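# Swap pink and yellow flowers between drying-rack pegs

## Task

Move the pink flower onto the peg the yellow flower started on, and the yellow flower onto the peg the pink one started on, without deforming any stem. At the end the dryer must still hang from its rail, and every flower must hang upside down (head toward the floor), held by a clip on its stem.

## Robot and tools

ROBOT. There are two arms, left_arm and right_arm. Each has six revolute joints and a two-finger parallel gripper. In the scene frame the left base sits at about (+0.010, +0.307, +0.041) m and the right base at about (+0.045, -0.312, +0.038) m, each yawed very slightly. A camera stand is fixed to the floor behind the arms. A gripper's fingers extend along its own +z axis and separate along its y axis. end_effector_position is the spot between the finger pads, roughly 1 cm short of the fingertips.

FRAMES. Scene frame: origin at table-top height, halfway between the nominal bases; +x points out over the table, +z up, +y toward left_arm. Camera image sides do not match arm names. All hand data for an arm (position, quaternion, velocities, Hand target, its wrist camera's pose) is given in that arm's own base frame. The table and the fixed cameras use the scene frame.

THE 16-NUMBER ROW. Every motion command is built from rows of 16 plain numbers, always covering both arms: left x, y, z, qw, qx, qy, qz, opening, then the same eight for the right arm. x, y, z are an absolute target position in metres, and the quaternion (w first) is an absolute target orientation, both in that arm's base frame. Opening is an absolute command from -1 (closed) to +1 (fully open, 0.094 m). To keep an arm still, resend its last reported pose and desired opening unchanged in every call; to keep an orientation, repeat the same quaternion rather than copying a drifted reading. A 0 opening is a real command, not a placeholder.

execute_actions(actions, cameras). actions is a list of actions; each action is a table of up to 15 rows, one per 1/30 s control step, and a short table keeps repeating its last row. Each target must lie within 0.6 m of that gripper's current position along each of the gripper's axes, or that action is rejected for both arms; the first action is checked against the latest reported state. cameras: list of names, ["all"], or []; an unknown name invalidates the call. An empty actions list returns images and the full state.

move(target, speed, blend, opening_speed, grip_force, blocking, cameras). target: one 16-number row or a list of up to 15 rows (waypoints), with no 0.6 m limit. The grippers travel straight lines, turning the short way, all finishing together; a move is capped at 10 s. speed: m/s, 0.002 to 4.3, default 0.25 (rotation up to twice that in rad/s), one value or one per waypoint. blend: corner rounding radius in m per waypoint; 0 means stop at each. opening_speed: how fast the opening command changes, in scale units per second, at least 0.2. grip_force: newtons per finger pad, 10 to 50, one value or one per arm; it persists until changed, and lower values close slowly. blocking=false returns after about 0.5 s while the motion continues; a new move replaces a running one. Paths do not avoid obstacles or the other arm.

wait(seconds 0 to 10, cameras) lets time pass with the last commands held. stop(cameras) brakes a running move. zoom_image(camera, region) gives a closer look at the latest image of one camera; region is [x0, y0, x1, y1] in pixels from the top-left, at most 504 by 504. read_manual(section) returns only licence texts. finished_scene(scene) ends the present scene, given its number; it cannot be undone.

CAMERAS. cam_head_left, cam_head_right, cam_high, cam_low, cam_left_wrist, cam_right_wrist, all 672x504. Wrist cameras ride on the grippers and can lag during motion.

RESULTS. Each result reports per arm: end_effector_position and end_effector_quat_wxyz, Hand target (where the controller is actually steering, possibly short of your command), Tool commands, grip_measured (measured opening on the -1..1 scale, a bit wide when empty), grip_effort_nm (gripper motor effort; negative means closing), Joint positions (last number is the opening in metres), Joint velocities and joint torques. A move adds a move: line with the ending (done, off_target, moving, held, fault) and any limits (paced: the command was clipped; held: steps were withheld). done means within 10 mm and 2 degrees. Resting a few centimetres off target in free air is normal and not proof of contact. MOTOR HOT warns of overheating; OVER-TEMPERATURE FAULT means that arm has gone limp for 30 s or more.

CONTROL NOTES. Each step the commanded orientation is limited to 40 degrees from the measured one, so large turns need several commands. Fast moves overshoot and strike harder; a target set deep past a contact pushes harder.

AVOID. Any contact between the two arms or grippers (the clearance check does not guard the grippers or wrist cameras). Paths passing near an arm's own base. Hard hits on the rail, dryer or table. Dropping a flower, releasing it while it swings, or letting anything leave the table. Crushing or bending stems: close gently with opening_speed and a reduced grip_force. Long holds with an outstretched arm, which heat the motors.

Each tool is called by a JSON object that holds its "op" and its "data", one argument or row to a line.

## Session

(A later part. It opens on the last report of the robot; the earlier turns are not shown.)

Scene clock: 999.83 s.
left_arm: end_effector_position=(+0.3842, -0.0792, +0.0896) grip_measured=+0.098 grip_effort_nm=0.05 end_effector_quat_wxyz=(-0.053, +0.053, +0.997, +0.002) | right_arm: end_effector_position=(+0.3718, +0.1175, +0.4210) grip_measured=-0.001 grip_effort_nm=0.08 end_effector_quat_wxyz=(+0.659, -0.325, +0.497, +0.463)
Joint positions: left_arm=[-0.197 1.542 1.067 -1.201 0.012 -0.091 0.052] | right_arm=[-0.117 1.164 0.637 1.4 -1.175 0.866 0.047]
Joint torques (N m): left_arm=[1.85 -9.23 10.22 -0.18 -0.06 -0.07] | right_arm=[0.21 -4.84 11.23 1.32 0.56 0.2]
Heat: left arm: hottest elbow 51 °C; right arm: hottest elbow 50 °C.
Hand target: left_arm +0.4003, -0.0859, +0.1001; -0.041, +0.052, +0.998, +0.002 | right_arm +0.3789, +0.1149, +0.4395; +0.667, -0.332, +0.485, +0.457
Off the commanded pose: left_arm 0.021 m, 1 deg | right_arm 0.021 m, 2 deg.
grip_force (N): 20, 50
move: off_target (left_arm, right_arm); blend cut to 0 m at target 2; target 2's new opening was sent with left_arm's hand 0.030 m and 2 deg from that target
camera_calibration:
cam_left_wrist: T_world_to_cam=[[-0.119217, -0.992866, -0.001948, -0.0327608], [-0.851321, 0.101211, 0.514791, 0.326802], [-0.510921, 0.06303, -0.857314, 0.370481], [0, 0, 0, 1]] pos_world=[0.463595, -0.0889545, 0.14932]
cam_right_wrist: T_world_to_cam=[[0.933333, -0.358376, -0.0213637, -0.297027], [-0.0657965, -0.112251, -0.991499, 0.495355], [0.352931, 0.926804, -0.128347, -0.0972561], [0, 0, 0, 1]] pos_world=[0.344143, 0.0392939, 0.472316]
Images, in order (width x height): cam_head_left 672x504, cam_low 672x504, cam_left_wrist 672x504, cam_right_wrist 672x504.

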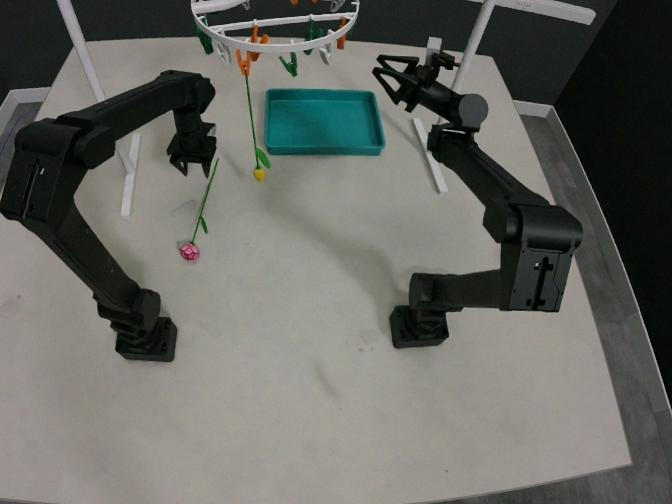

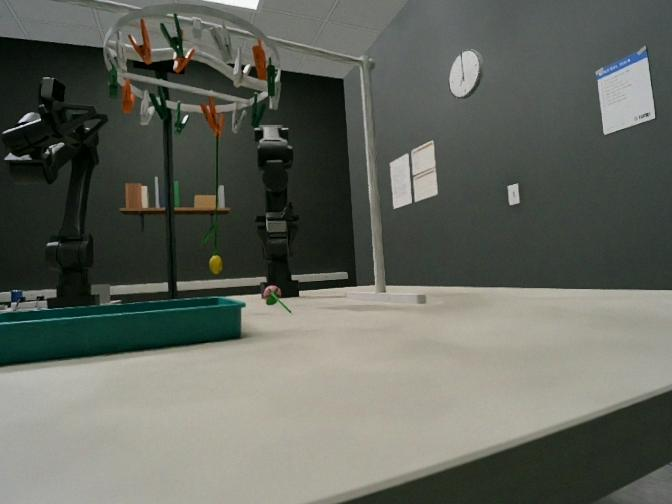

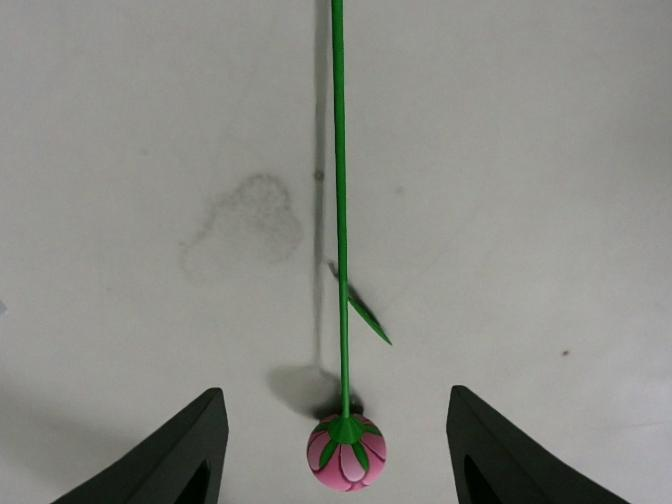

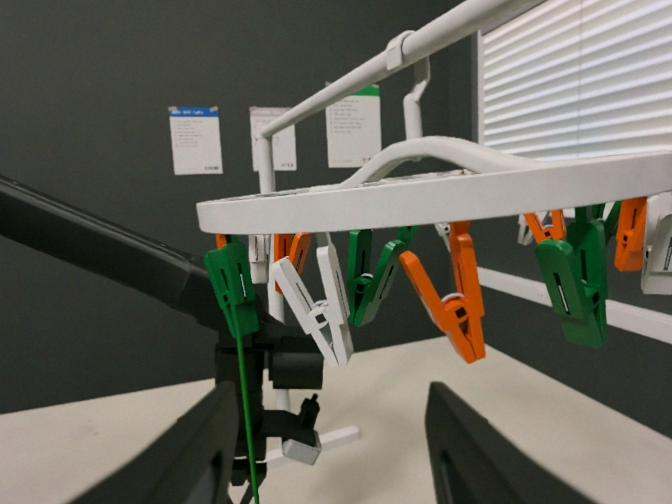

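{"op": "move", "data": {
  "target": [0.3930, -0.0845, -0.0420, -0.0409, 0.0523, 0.9978, 0.0021, 0.1, 0.4430, 0.1465, 0.4690, 0.6545, -0.3455, 0.4755, 0.4755, 0.15],
  "speed": 0.12,
  "cameras": ["cam_left_wrist", "cam_right_wrist", "cam_low"]
}}

{"op": "zoom_image", "data": {
  "camera": "cam_right_wrist",
  "region": [180, 220, 480, 470]
}}

{"op": "zoom_image", "data": {
  "camera": "cam_low",
  "region": [220, 180, 340, 320]
}}

Scene clock: 1021.40 s.
left_arm: end_effector_position=(+0.3916, -0.0806, -0.0338) grip_measured=+0.099 grip_effort_nm=0.05 end_effector_quat_wxyz=(-0.041, +0.052, +0.998, +0.000) | right_arm: end_effector_position=(+0.4346, +0.1422, +0.4515) grip_measured=+0.149 grip_effort_nm=0.07 end_effector_quat_wxyz=(+0.645, -0.332, +0.490, +0.484)
Joint positions: left_arm=[-0.197 1.753 0.941 -0.84 0.011 -0.092 0.052] | right_arm=[-0.037 1.304 0.847 1.283 -1.15 0.828 0.054]
Joint torques (N m): left_arm=[1.85 -9.76 5.38 1.1 -0.05 -0.05] | right_arm=[1.44 -8.12 11.73 0.64 0.54 -0.12]
Heat: left arm: hottest elbow 55 °C; right arm: hottest elbow 51 °C.
Hand target: left_arm +0.3927, -0.0844, -0.0418; -0.041, +0.052, +0.998, +0.002 | right_arm +0.4418, +0.1461, +0.4686; +0.655, -0.345, +0.475, +0.476
Off the commanded pose: left_arm 0.009 m, 0 deg | right_arm 0.020 m, 3 deg.
grip_force (N): 20, 50
move: off_target (right_arm)
camera_calibration:
cam_left_wrist: T_world_to_cam=[[-0.117758, -0.993042, -0.000649155, -0.0340091], [-0.86342, 0.102064, 0.494053, 0.400852], [-0.490549, 0.0587393, -0.869431, 0.259814], [0, 0, 0, 1]] pos_world=[0.46955, -0.0899464, 0.027826]
cam_right_wrist: T_world_to_cam=[[0.950193, -0.309623, -0.0356036, -0.354001], [-0.0716221, -0.105751, -0.99181, 0.534245], [0.303322, 0.94496, -0.122659, -0.121985], [0, 0, 0, 1]] pos_world=[0.411634, 0.0621606, 0.502303]
Images, in order (width x height): cam_low 672x504, cam_left_wrist 672x504, cam_right_wrist 672x504.

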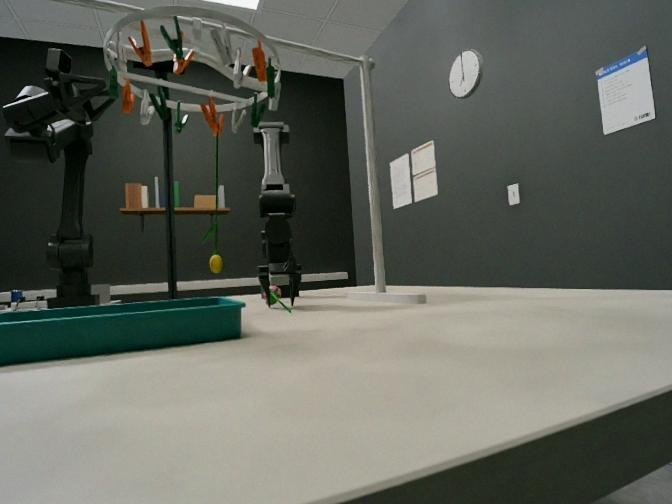

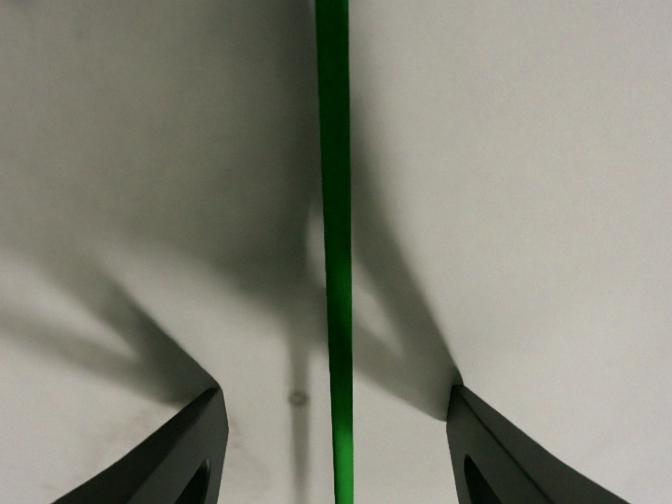

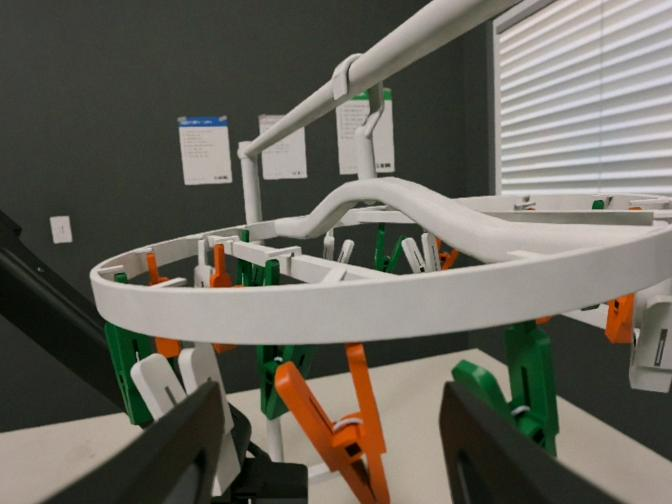

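Scaled by 1.680 from the camera's 672x504 image, which has a finer 960x720 frame.

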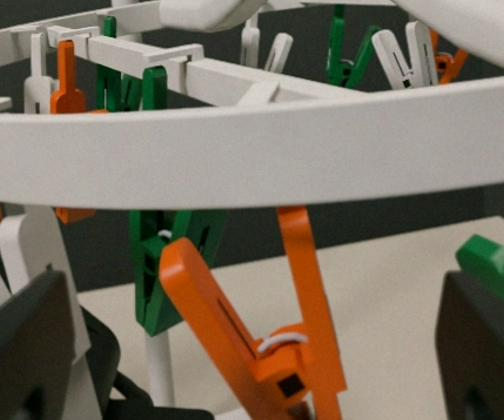

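Scaled by 3.600 from the camera's 672x504 image, which has a finer 960x720 frame.

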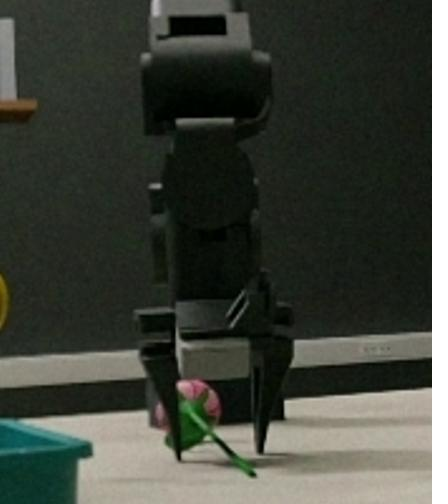

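{"op": "move", "data": {
  "target": [0.3930, -0.0845, -0.0420, -0.0409, 0.0523, 0.9978, 0.0021, -1.0, 0.4540, 0.1883, 0.4560, 0.6545, -0.3455, 0.4755, 0.4755, 0.15],
  "speed": 0.08,
  "grip_force": [22, 50],
  "cameras": ["cam_left_wrist", "cam_right_wrist", "cam_low"]
}}

{"op": "zoom_image", "data": {
  "camera": "cam_right_wrist",
  "region": [180, 254, 480, 504]
}}

{"op": "zoom_image", "data": {
  "camera": "cam_low",
  "region": [80, 60, 320, 320]
}}

Scene clock: 1040.10 s.
left_arm: end_effector_position=(+0.3929, -0.0809, -0.0339) grip_measured=-0.926 grip_effort_nm=-0.53 end_effector_quat_wxyz=(-0.038, +0.052, +0.998, +0.000) | right_arm: end_effector_position=(+0.4463, +0.1837, +0.4356) grip_measured=+0.149 grip_effort_nm=0.08 end_effector_quat_wxyz=(+0.643, -0.332, +0.492, +0.484)
Joint positions: left_arm=[-0.197 1.753 0.941 -0.834 0.011 -0.092 0.003] | right_arm=[0.069 1.326 0.847 1.15 -1.075 0.661 0.054]
Joint torques (N m): left_arm=[1.79 -9.7 5.39 0.87 -0.06 -0.05] | right_arm=[1.14 -9.05 11.96 0.81 0.45 -0.14]
Heat: left arm: hottest elbow 50 °C; right arm: hottest elbow 56 °C.
Hand target: left_arm +0.3927, -0.0844, -0.0419; -0.041, +0.052, +0.998, +0.002 | right_arm +0.4528, +0.1879, +0.4555; +0.655, -0.345, +0.475, +0.476
Off the commanded pose: left_arm 0.009 m, 0 deg | right_arm 0.022 m, 3 deg.
grip_force (N): 22, 50
move: off_target (right_arm)
camera_calibration:
cam_left_wrist: T_world_to_cam=[[-0.117798, -0.993038, -0.000151023, -0.0340836], [-0.866178, 0.102675, 0.489074, 0.403021], [-0.485653, 0.0577428, -0.872242, 0.258345], [0, 0, 0, 1]] pos_world=[0.47054, -0.0901442, 0.0282274]
cam_right_wrist: T_world_to_cam=[[0.95047, -0.308358, -0.0390166, -0.351662], [-0.0762196, -0.109538, -0.991056, 0.526097], [0.301326, 0.944943, -0.127615, -0.16358], [0, 0, 0, 1]] pos_world=[0.423634, 0.103763, 0.486796]
Images, in order (width x height): cam_low 672x504, cam_left_wrist 672x504, cam_right_wrist 672x504.

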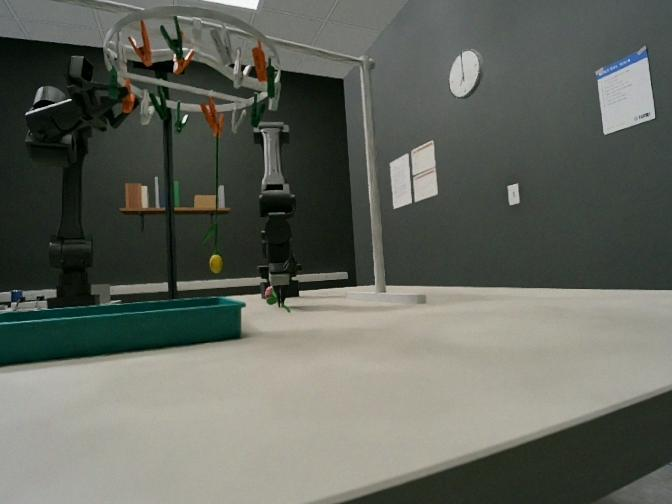

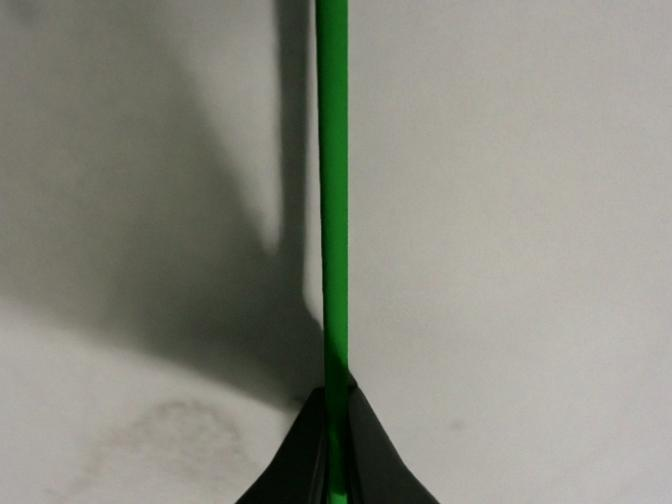

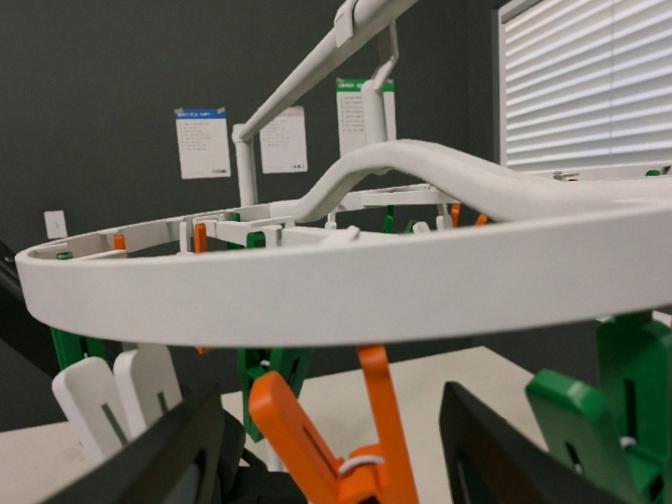

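Scaled by 1.680 from the camera's 672x504 image, which has a finer 960x720 frame.

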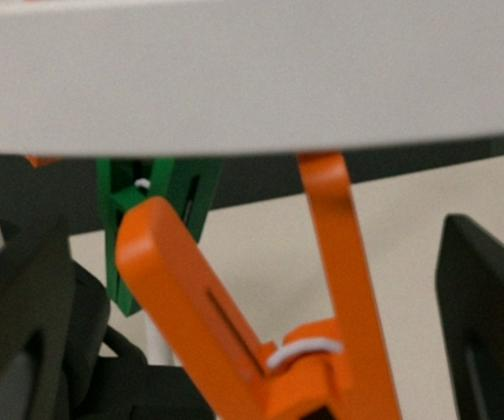

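Scaled by 1.938 from the camera's 672x504 image, which has a finer 960x720 frame.

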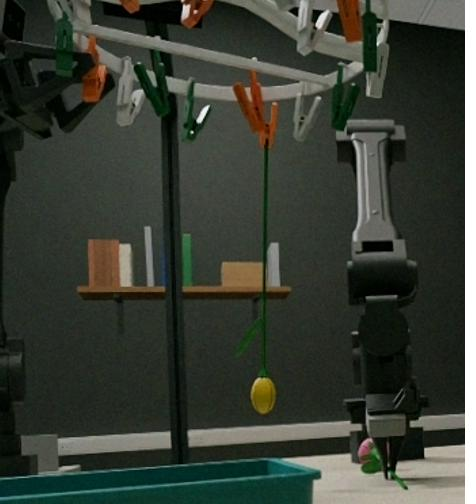

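{"op": "move", "data": {
  "target": [
    [0.3900, -0.0850, 0.0800, -0.0409, 0.0523, 0.9978, 0.0021, -1.0, 0.4350, 0.1500, 0.4450, 0.6545, -0.3455, 0.4755, 0.4755, 0.15],
    [0.3400, -0.1000, 0.2000, 0.3650, 0.2778, 0.8811, -0.1151, -1.0, 0.3900, 0.1200, 0.4420, 0.6671, -0.3325, 0.4847, 0.4577, 0.15],
    [0.3150, -0.2050, 0.2250, 0.6261, 0.3455, 0.5983, -0.3615, -1.0, 0.3900, 0.1200, 0.4420, 0.6671, -0.3325, 0.4847, 0.4577, 0.15],
    [0.4300, -0.3590, 0.2250, 0.6679, 0.2644, 0.6383, -0.2767, -1.0, 0.3900, 0.1200, 0.4420, 0.6671, -0.3325, 0.4847, 0.4577, 0.15]
  ],
  "speed": [0.12, 0.25, 0.25, 0.2],
  "blend": [0.02, 0.03, 0.03, 0.0],
  "cameras": ["cam_left_wrist", "cam_right_wrist", "cam_low", "cam_head_right"]
}}

{"op": "zoom_image", "data": {
  "camera": "cam_right_wrist",
  "region": [250, 180, 550, 430]
}}

{"op": "zoom_image", "data": {
  "camera": "cam_low",
  "region": [80, 60, 320, 320]
}}

Scene clock: 1068.07 s.
left_arm: end_effector_position=(+0.4190, -0.3471, +0.2076) grip_measured=-0.926 grip_effort_nm=-0.55 end_effector_quat_wxyz=(+0.652, +0.267, +0.655, -0.273) | right_arm: end_effector_position=(+0.3930, +0.1236, +0.4448) grip_measured=+0.149 grip_effort_nm=0.08 end_effector_quat_wxyz=(+0.668, -0.337, +0.481, +0.456)
Joint positions: left_arm=[-0.648 1.51 0.586 0.923 0.134 -0.009 0.003] | right_arm=[-0.092 1.203 0.728 1.36 -1.159 0.83 0.054]
Joint torques (N m): left_arm=[2.14 -7.82 9.14 2.81 -0.08 0.09] | right_arm=[-0.21 -7.65 6.69 1.29 0.41 0.19]
Heat: left arm: hottest elbow 47 °C; right arm: hottest elbow 58 °C.
Hand target: left_arm +0.4288, -0.3582, +0.2251; +0.668, +0.264, +0.638, -0.277 | right_arm +0.3901, +0.1201, +0.4421; +0.667, -0.333, +0.485, +0.457
Off the commanded pose: left_arm 0.024 m, 3 deg | right_arm 0.005 m, 1 deg.
grip_force (N): 22, 50
move: off_target (left_arm)
camera_calibration:
cam_left_wrist: T_world_to_cam=[[-0.701096, -0.713053, -0.00447382, 0.0470691], [-0.297513, 0.298215, -0.906948, 0.454237], [0.648036, -0.634526, -0.42122, -0.311906], [0, 0, 0, 1]] pos_world=[0.370268, -0.29981, 0.280799]
cam_right_wrist: T_world_to_cam=[[0.934876, -0.354309, 0.0217363, -0.334342], [-0.0200442, -0.113826, -0.993299, 0.50411], [0.354409, 0.928175, -0.113515, -0.11472], [0, 0, 0, 1]] pos_world=[0.363331, 0.0454001, 0.494977]
Images, in order (width x height): cam_head_right 672x504, cam_low 672x504, cam_left_wrist 672x504, cam_right_wrist 672x504.

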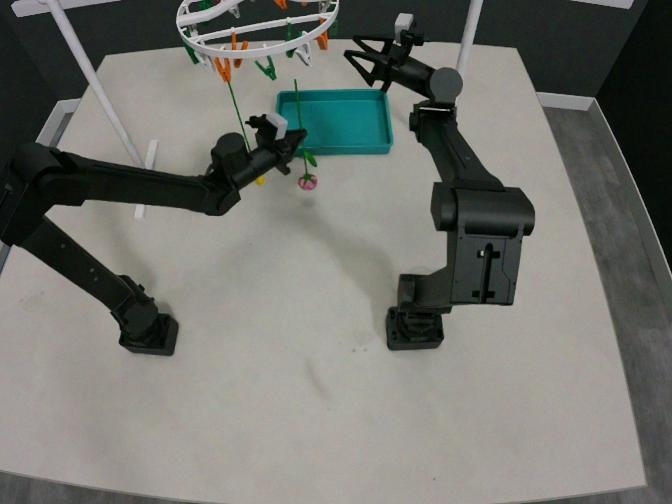

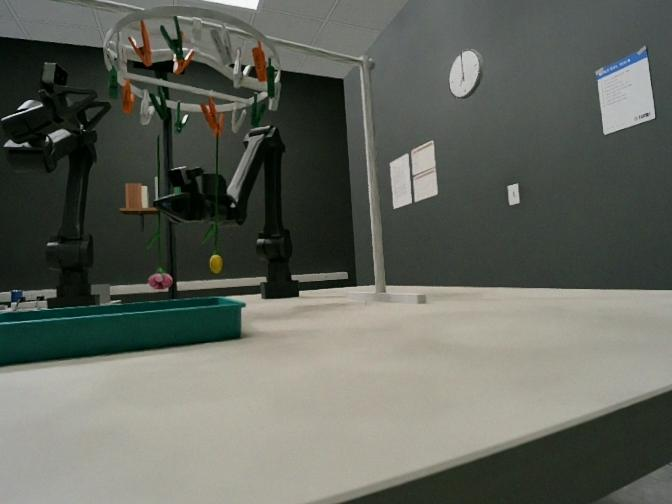

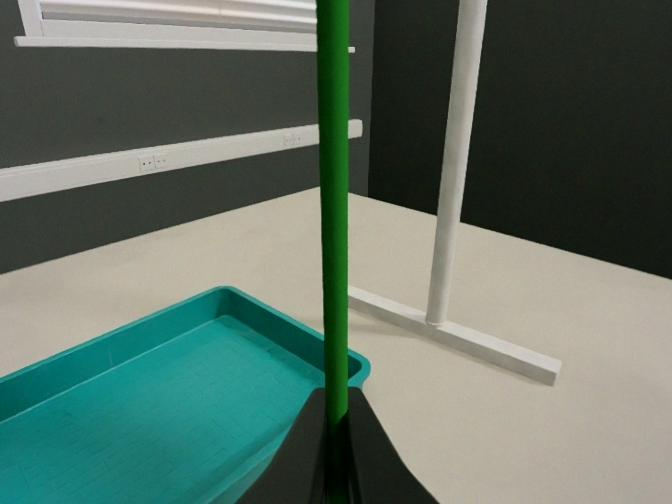

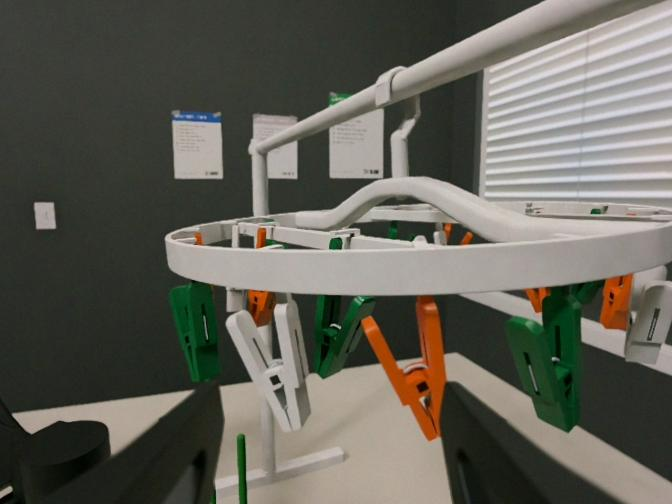

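Scaled by 1.680 from the camera's 672x504 image, which has a finer 960x720 frame.

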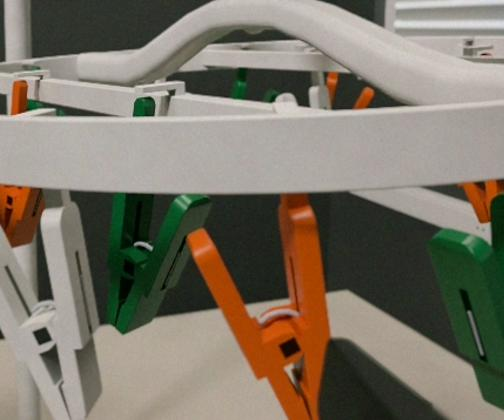

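Scaled by 1.938 from the camera's 672x504 image, which has a finer 960x720 frame.

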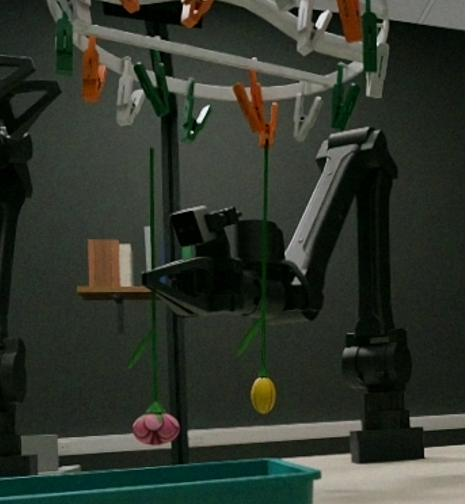

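{"op": "move", "data": {
  "target": [0.4880, -0.4205, 0.2250, 0.6679, 0.2644, 0.6383, -0.2767, -1.0, 0.3900, 0.1200, 0.4420, 0.6671, -0.3325, 0.4847, 0.4577, 0.15],
  "speed": 0.12,
  "cameras": ["cam_right_wrist", "cam_low"]
}}

{"op": "zoom_image", "data": {
  "camera": "cam_right_wrist",
  "region": [300, 254, 550, 504]
}}

{"op": "zoom_image", "data": {
  "camera": "cam_low",
  "region": [90, 60, 210, 220]
}}

Scene clock: 1092.23 s.
left_arm: end_effector_position=(+0.4793, -0.4060, +0.2141) grip_measured=-0.926 grip_effort_nm=-0.55 end_effector_quat_wxyz=(+0.661, +0.263, +0.647, -0.274) | right_arm: end_effector_position=(+0.3930, +0.1236, +0.4448) grip_measured=+0.149 grip_effort_nm=0.07 end_effector_quat_wxyz=(+0.668, -0.337, +0.481, +0.456)
Joint positions: left_arm=[-0.673 1.686 0.821 0.889 0.105 -0.009 0.003] | right_arm=[-0.092 1.203 0.728 1.36 -1.159 0.83 0.054]
Joint torques (N m): left_arm=[1.85 -10.4 9.65 1.72 -0.07 0.11] | right_arm=[-0.21 -7.71 6.75 1.36 0.41 0.19]
Heat: left arm: hottest elbow 47 °C; right arm: hottest elbow 53 °C.
Hand target: left_arm +0.4871, -0.4197, +0.2251; +0.668, +0.264, +0.638, -0.277 | right_arm +0.3901, +0.1201, +0.4421; +0.667, -0.333, +0.485, +0.457
Off the commanded pose: left_arm 0.020 m, 1 deg | right_arm 0.005 m, 1 deg.
grip_force (N): 22, 50
move: off_target (left_arm)
camera_calibration:
cam_right_wrist: T_world_to_cam=[[0.934876, -0.354309, 0.0217363, -0.334342], [-0.0200442, -0.113826, -0.993299, 0.50411], [0.354409, 0.928175, -0.113515, -0.11472], [0, 0, 0, 1]] pos_world=[0.363331, 0.0454001, 0.494977]
Images, in order (width x height): cam_low 672x504, cam_right_wrist 672x504.

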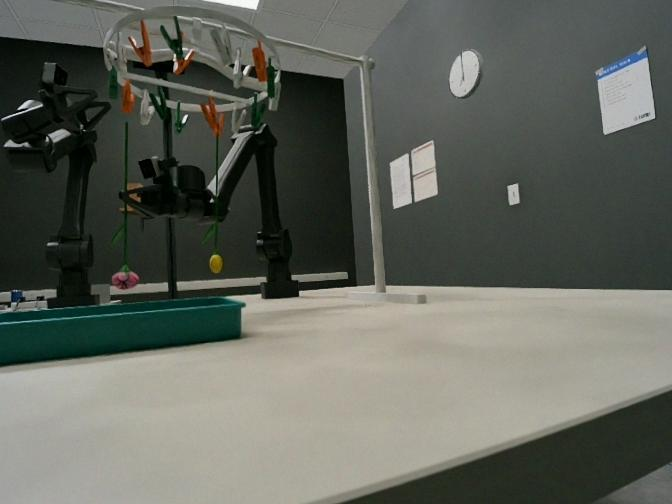

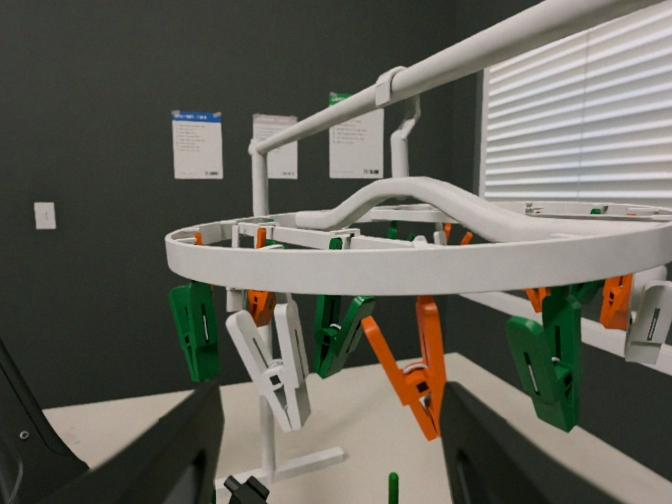

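Scaled by 2.016 from the camera's 672x504 image, which has a finer 960x720 frame.

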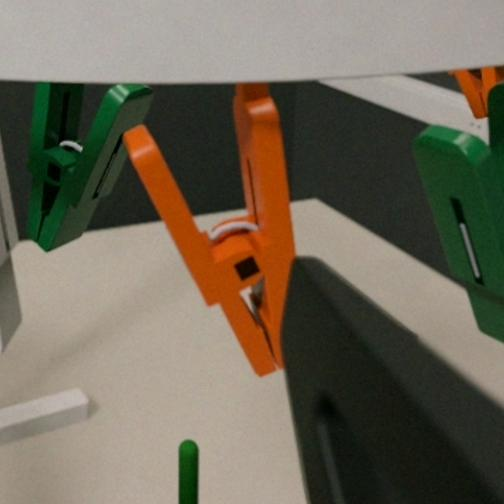

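Scaled by 3.150 from the camera's 672x504 image, which has a finer 960x720 frame.

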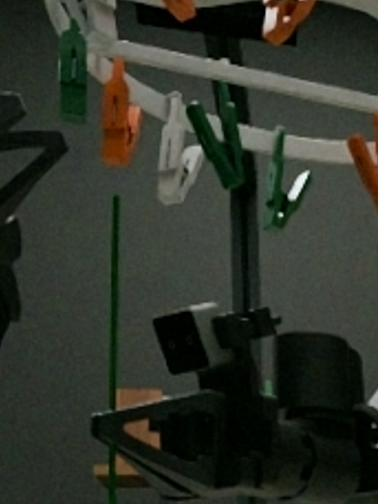

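{"op": "move", "data": {
  "target": [
    [0.4880, -0.4205, 0.2250, 0.6679, 0.2644, 0.6383, -0.2767, -1.0, 0.4355, 0.1422, 0.4640, 0.6545, -0.3455, 0.4755, 0.4755, 0.15],
    [0.4880, -0.4205, 0.2250, 0.6679, 0.2644, 0.6383, -0.2767, -1.0, 0.4532, 0.1909, 0.4665, 0.6545, -0.3455, 0.4755, 0.4755, 0.15]
  ],
  "speed": [0.15, 0.1],
  "blend": [0.008, 0.0],
  "cameras": ["cam_right_wrist", "cam_low"]
}}

{"op": "zoom_image", "data": {
  "camera": "cam_right_wrist",
  "region": [180, 254, 480, 504]
}}

{"op": "zoom_image", "data": {
  "camera": "cam_low",
  "region": [90, 60, 210, 220]
}}

Scene clock: 1103.43 s.
left_arm: end_effector_position=(+0.4793, -0.4063, +0.2144) grip_measured=-0.926 grip_effort_nm=-0.55 end_effector_quat_wxyz=(+0.661, +0.263, +0.647, -0.274) | right_arm: end_effector_position=(+0.4458, +0.1864, +0.4459) grip_measured=+0.149 grip_effort_nm=0.07 end_effector_quat_wxyz=(+0.643, -0.332, +0.492, +0.484)
Joint positions: left_arm=[-0.673 1.686 0.822 0.889 0.105 -0.009 0.003] | right_arm=[0.075 1.31 0.863 1.111 -1.071 0.654 0.054]
Joint torques (N m): left_arm=[1.85 -10.4 9.68 1.74 -0.07 0.11] | right_arm=[1.32 -8.94 12.1 0.84 0.45 -0.12]
Heat: left arm: hottest elbow 48 °C; right arm: hottest elbow 52 °C.
Hand target: left_arm +0.4870, -0.4199, +0.2251; +0.668, +0.264, +0.638, -0.277 | right_arm +0.4519, +0.1905, +0.4661; +0.655, -0.345, +0.475, +0.476
Off the commanded pose: left_arm 0.020 m, 1 deg | right_arm 0.022 m, 3 deg.
grip_force (N): 22, 50
move: off_target (left_arm, right_arm)
camera_calibration:
cam_right_wrist: T_world_to_cam=[[0.950717, -0.307606, -0.0389263, -0.350182], [-0.0759259, -0.109243, -0.991111, 0.536435], [0.300619, 0.945222, -0.127215, -0.164596], [0, 0, 0, 1]] pos_world=[0.423134, 0.106464, 0.497096]
Images, in order (width x height): cam_low 672x504, cam_right_wrist 672x504.

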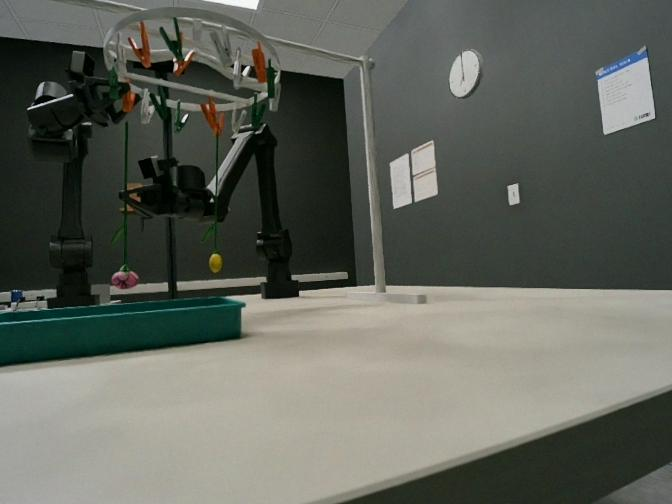

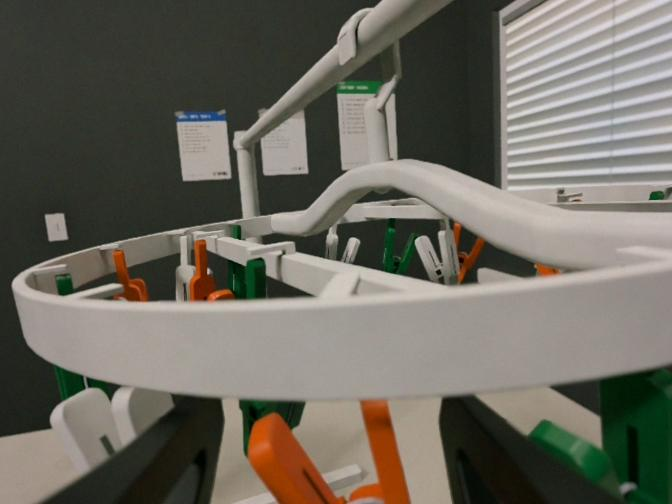

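Scaled by 1.680 from the camera's 672x504 image, which has a finer 960x720 frame.

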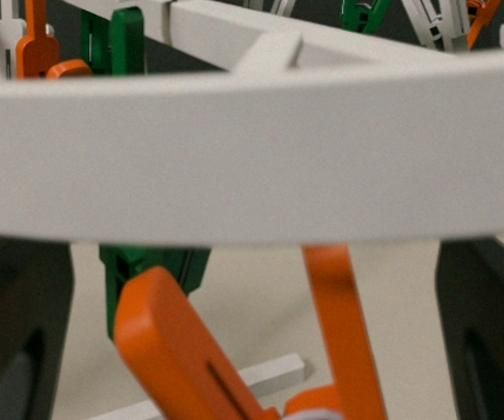

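Scaled by 3.150 from the camera's 672x504 image, which has a finer 960x720 frame.

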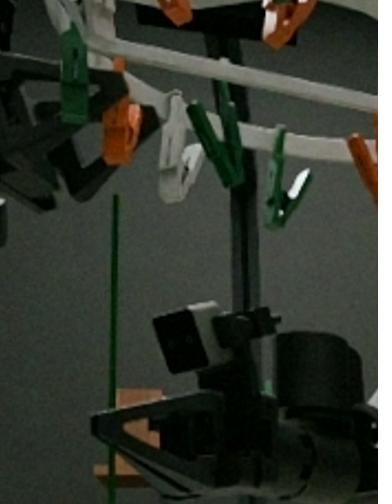

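{"op": "move", "data": {
  "target": [0.4880, -0.4205, 0.2250, 0.6679, 0.2644, 0.6383, -0.2767, -1.0, 0.4532, 0.1909, 0.4665, 0.6545, -0.3455, 0.4755, 0.4755, -0.70],
  "speed": 0.05,
  "opening_speed": 0.6,
  "cameras": ["cam_right_wrist", "cam_low", "cam_high"]
}}

{"op": "zoom_image", "data": {
  "camera": "cam_right_wrist",
  "region": [180, 254, 480, 504]
}}

{"op": "zoom_image", "data": {
  "camera": "cam_low",
  "region": [100, 70, 160, 150]
}}

{"op": "zoom_image", "data": {
  "camera": "cam_high",
  "region": [220, 150, 340, 310]
}}

Scene clock: 1109.20 s.
left_arm: end_effector_position=(+0.4793, -0.4063, +0.2144) grip_measured=-0.926 grip_effort_nm=-0.55 end_effector_quat_wxyz=(+0.661, +0.263, +0.647, -0.274) | right_arm: end_effector_position=(+0.4462, +0.1863, +0.4467) grip_measured=-0.632 grip_effort_nm=-0.94 end_effector_quat_wxyz=(+0.644, -0.332, +0.491, +0.484)
Joint positions: left_arm=[-0.673 1.686 0.822 0.889 0.105 -0.009 0.003] | right_arm=[0.075 1.31 0.865 1.11 -1.069 0.652 0.017]
Joint torques (N m): left_arm=[1.85 -10.4 9.68 1.76 -0.07 0.11] | right_arm=[1.14 -8.88 11.89 0.88 0.4 -0.12]
Heat: left arm: hottest elbow 48 °C; right arm: hottest elbow 53 °C.
Hand target: left_arm +0.4870, -0.4199, +0.2251; +0.668, +0.264, +0.638, -0.277 | right_arm +0.4520, +0.1904, +0.4660; +0.655, -0.345, +0.475, +0.476
Off the commanded pose: left_arm 0.020 m, 1 deg | right_arm 0.021 m, 3 deg.
grip_force (N): 22, 50
move: off_target (left_arm, right_arm)
camera_calibration:
cam_right_wrist: T_world_to_cam=[[0.950364, -0.308935, -0.0369809, -0.351019], [-0.074001, -0.108985, -0.991285, 0.53649], [0.302212, 0.944818, -0.126437, -0.165571], [0, 0, 0, 1]] pos_world=[0.423334, 0.106462, 0.497899]
Images, in order (width x height): cam_high 672x504, cam_low 672x504, cam_right_wrist 672x504.

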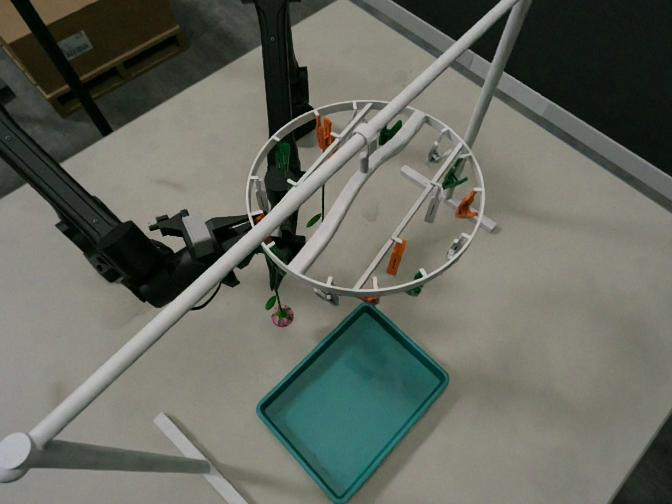

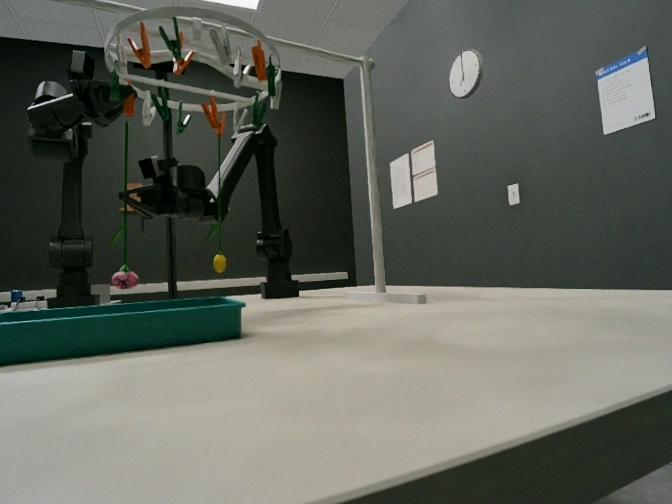

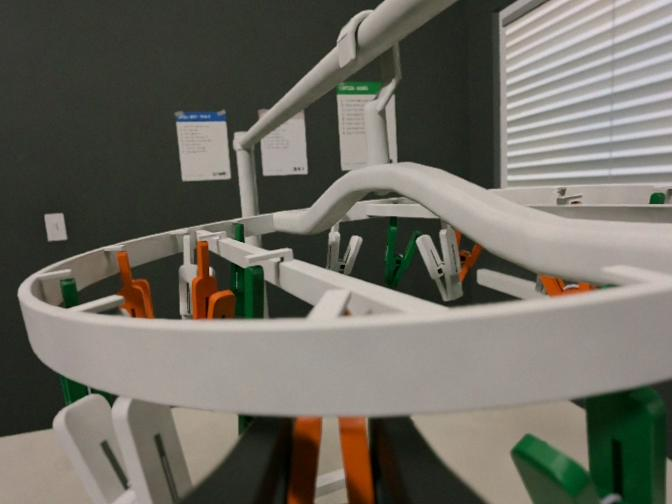

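Scaled by 1.680 from the camera's 672x504 image, which has a finer 960x720 frame.

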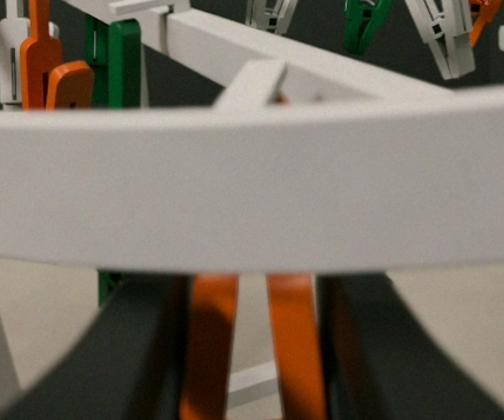

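Scaled by 6.300 from the camera's 672x504 image, which has a finer 960x720 frame.

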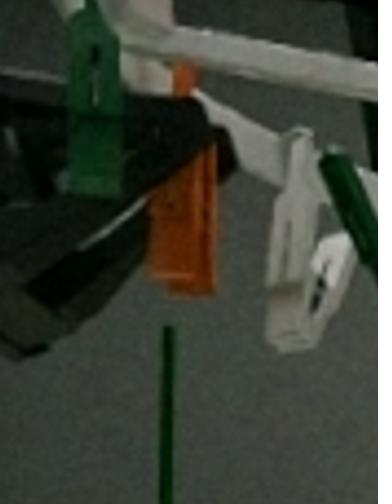

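Scaled by 3.150 from the camera's 672x504 image, which has a finer 960x720 frame.

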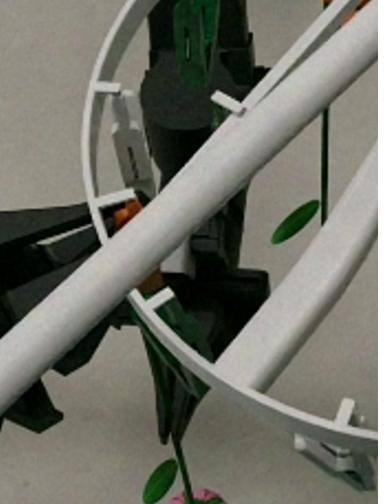

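{"op": "move", "data": {
  "target": [0.4960, -0.4115, 0.2330, 0.6679, 0.2644, 0.6383, -0.2767, -1.0, 0.4532, 0.1909, 0.4665, 0.6545, -0.3455, 0.4755, 0.4755, -0.70],
  "speed": 0.05,
  "cameras": ["cam_low"]
}}

{"op": "zoom_image", "data": {
  "camera": "cam_low",
  "region": [100, 70, 160, 150]
}}

Scene clock: 1123.07 s.
left_arm: end_effector_position=(+0.4807, -0.4073, +0.2119) grip_measured=-0.926 grip_effort_nm=-0.55 end_effector_quat_wxyz=(+0.654, +0.269, +0.651, -0.277) | right_arm: end_effector_position=(+0.4463, +0.1863, +0.4471) grip_measured=-0.647 grip_effort_nm=-1.03 end_effector_quat_wxyz=(+0.644, -0.332, +0.491, +0.483)
Joint positions: left_arm=[-0.668 1.686 0.829 0.865 0.125 -0.009 0.003] | right_arm=[0.075 1.31 0.866 1.11 -1.069 0.652 0.017]
Joint torques (N m): left_arm=[3.25 -11.69 9.72 1.68 0.12 0.1] | right_arm=[1.38 -9 11.88 0.84 0.42 -0.12]
Heat: left arm: hottest elbow 49 °C; right arm: hottest elbow 52 °C.
Hand target: left_arm +0.4948, -0.4106, +0.2331; +0.668, +0.264, +0.638, -0.277 | right_arm +0.4521, +0.1905, +0.4661; +0.655, -0.345, +0.475, +0.476
Off the commanded pose: left_arm 0.026 m, 2 deg | right_arm 0.021 m, 3 deg.
grip_force (N): 22, 50
move: off_target (left_arm, right_arm)
Images, in order (width x height): cam_low 672x504.

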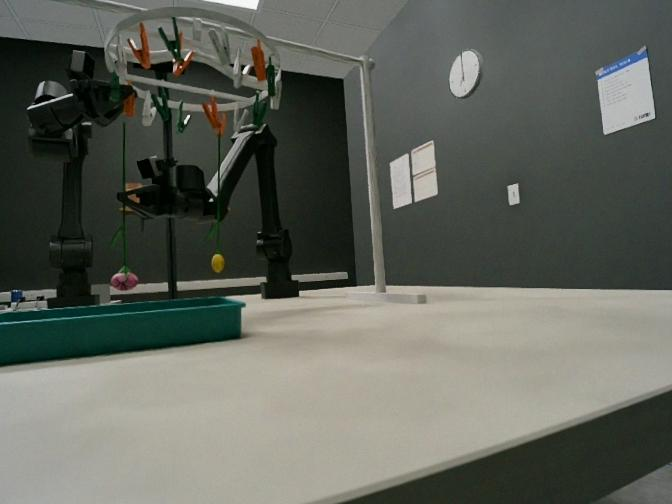

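Scaled by 6.300 from the camera's 672x504 image, which has a finer 960x720 frame.

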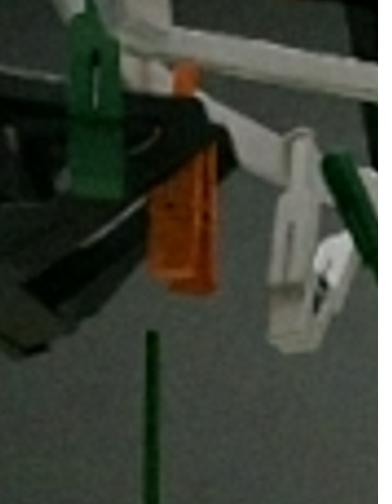

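{"op": "move", "data": {
  "target": [0.5020, -0.4020, 0.2430, 0.6679, 0.2644, 0.6383, -0.2767, -1.0, 0.4532, 0.1909, 0.4665, 0.6545, -0.3455, 0.4755, 0.4755, -0.70],
  "speed": 0.05,
  "cameras": ["cam_low"]
}}

{"op": "zoom_image", "data": {
  "camera": "cam_low",
  "region": [100, 70, 160, 150]
}}

Scene clock: 1134.37 s.
left_arm: end_effector_position=(+0.4876, -0.3978, +0.2073) grip_measured=-0.926 grip_effort_nm=-0.55 end_effector_quat_wxyz=(+0.646, +0.271, +0.659, -0.274) | right_arm: end_effector_position=(+0.4463, +0.1863, +0.4471) grip_measured=-0.647 grip_effort_nm=-1.03 end_effector_quat_wxyz=(+0.644, -0.332, +0.491, +0.483)
Joint positions: left_arm=[-0.643 1.683 0.829 0.838 0.149 -0.009 0.003] | right_arm=[0.075 1.31 0.866 1.11 -1.069 0.652 0.017]
Joint torques (N m): left_arm=[3.25 -13.51 9.95 1.73 0.12 0.09] | right_arm=[1.26 -9.11 11.93 0.87 0.41 -0.12]
Heat: left arm: hottest elbow 49 °C; right arm: hottest elbow 51 °C.
Hand target: left_arm +0.5003, -0.4006, +0.2431; +0.668, +0.264, +0.638, -0.277 | right_arm +0.4521, +0.1905, +0.4661; +0.655, -0.345, +0.475, +0.476
Off the commanded pose: left_arm 0.039 m, 4 deg | right_arm 0.021 m, 3 deg.
grip_force (N): 22, 50
move: off_target (left_arm, right_arm)
Images, in order (width x height): cam_low 672x504.

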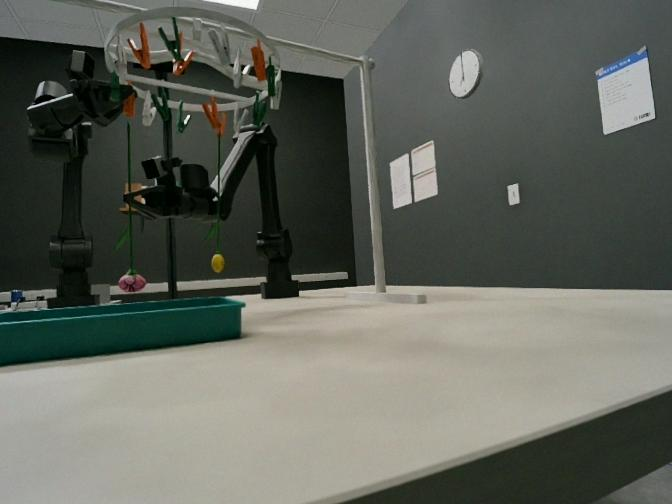

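Scaled by 6.300 from the camera's 672x504 image, which has a finer 960x720 frame.

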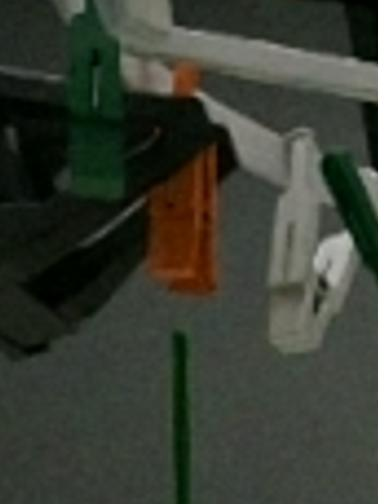

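{"op": "move", "data": {
  "target": [
    [0.4815, -0.4020, 0.1980, 0.6679, 0.2644, 0.6383, -0.2767, -1.0, 0.4532, 0.1909, 0.4665, 0.6545, -0.3455, 0.4755, 0.4755, -0.70],
    [0.4903, -0.4125, 0.2300, 0.6822, 0.2580, 0.6230, -0.2826, -1.0, 0.4532, 0.1909, 0.4665, 0.6545, -0.3455, 0.4755, 0.4755, -0.70]
  ],
  "speed": 0.06,
  "cameras": ["cam_low"]
}}

{"op": "zoom_image", "data": {
  "camera": "cam_low",
  "region": [100, 70, 160, 150]
}}

Scene clock: 1156.73 s.
left_arm: end_effector_position=(+0.4837, -0.3999, +0.2022) grip_measured=-0.926 grip_effort_nm=-0.55 end_effector_quat_wxyz=(+0.666, +0.261, +0.642, -0.275) | right_arm: end_effector_position=(+0.4463, +0.1863, +0.4471) grip_measured=-0.647 grip_effort_nm=-1.03 end_effector_quat_wxyz=(+0.644, -0.332, +0.491, +0.483)
Joint positions: left_arm=[-0.657 1.723 0.812 0.951 0.121 -0.009 0.003] | right_arm=[0.075 1.31 0.866 1.11 -1.069 0.652 0.017]
Joint torques (N m): left_arm=[1.85 -12.81 9.21 1.89 -0.06 0.03] | right_arm=[1.32 -9 11.89 0.79 0.4 -0.14]
Heat: left arm: hottest elbow 51 °C; right arm: hottest elbow 51 °C.
Hand target: left_arm +0.4890, -0.4115, +0.2301; +0.682, +0.258, +0.623, -0.283 | right_arm +0.4521, +0.1905, +0.4661; +0.655, -0.345, +0.475, +0.476
Off the commanded pose: left_arm 0.031 m, 3 deg | right_arm 0.021 m, 3 deg.
grip_force (N): 22, 50
move: off_target (left_arm, right_arm)
Images, in order (width x height): cam_low 672x504.

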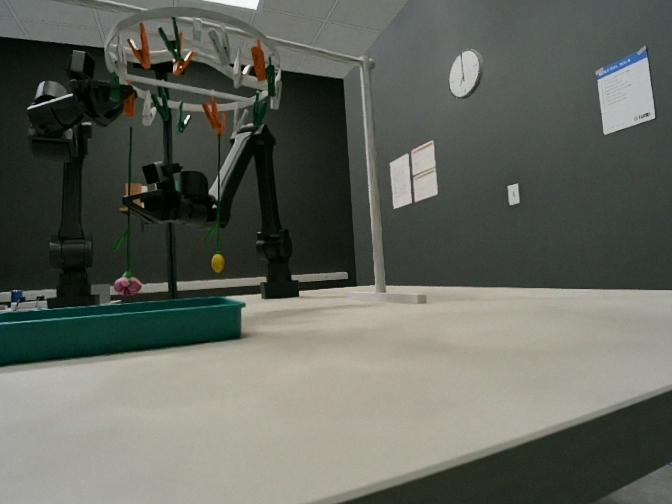

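Scaled by 6.300 from the camera's 672x504 image, which has a finer 960x720 frame.

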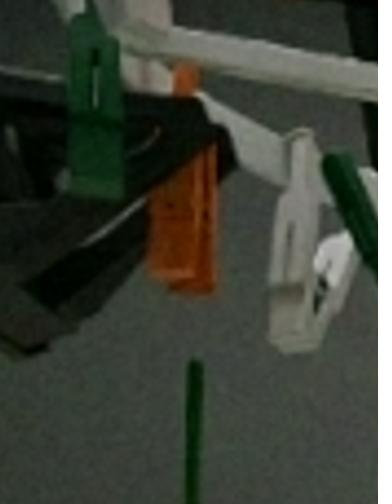

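{"op": "move", "data": {
  "target": [0.4910, -0.4170, 0.2460, 0.6822, 0.2580, 0.6230, -0.2826, -1.0, 0.4532, 0.1909, 0.4665, 0.6545, -0.3455, 0.4755, 0.4755, -0.70],
  "speed": 0.06
}}

Scene clock: 1175.60 s.
left_arm: end_effector_position=(+0.4852, -0.4048, +0.2154) grip_measured=-0.926 grip_effort_nm=-0.55 end_effector_quat_wxyz=(+0.666, +0.261, +0.642, -0.275) | right_arm: end_effector_position=(+0.4463, +0.1863, +0.4471) grip_measured=-0.647 grip_effort_nm=-1.03 end_effector_quat_wxyz=(+0.644, -0.332, +0.491, +0.483)
Joint positions: left_arm=[-0.663 1.699 0.832 0.906 0.115 -0.009 0.003] | right_arm=[0.075 1.31 0.866 1.11 -1.069 0.652 0.017]
Joint torques (N m): left_arm=[1.85 -13.1 9.54 1.72 -0.07 0.04] | right_arm=[1.38 -8.94 11.9 0.85 0.4 -0.12]
Heat: left arm: hottest elbow 51 °C; right arm: hottest elbow 51 °C.
Hand target: left_arm +0.4897, -0.4159, +0.2462; +0.682, +0.258, +0.623, -0.283 | right_arm +0.4521, +0.1905, +0.4661; +0.655, -0.345, +0.475, +0.476
Off the commanded pose: left_arm 0.033 m, 3 deg | right_arm 0.021 m, 3 deg.
grip_force (N): 22, 50
move: off_target (left_arm, right_arm)


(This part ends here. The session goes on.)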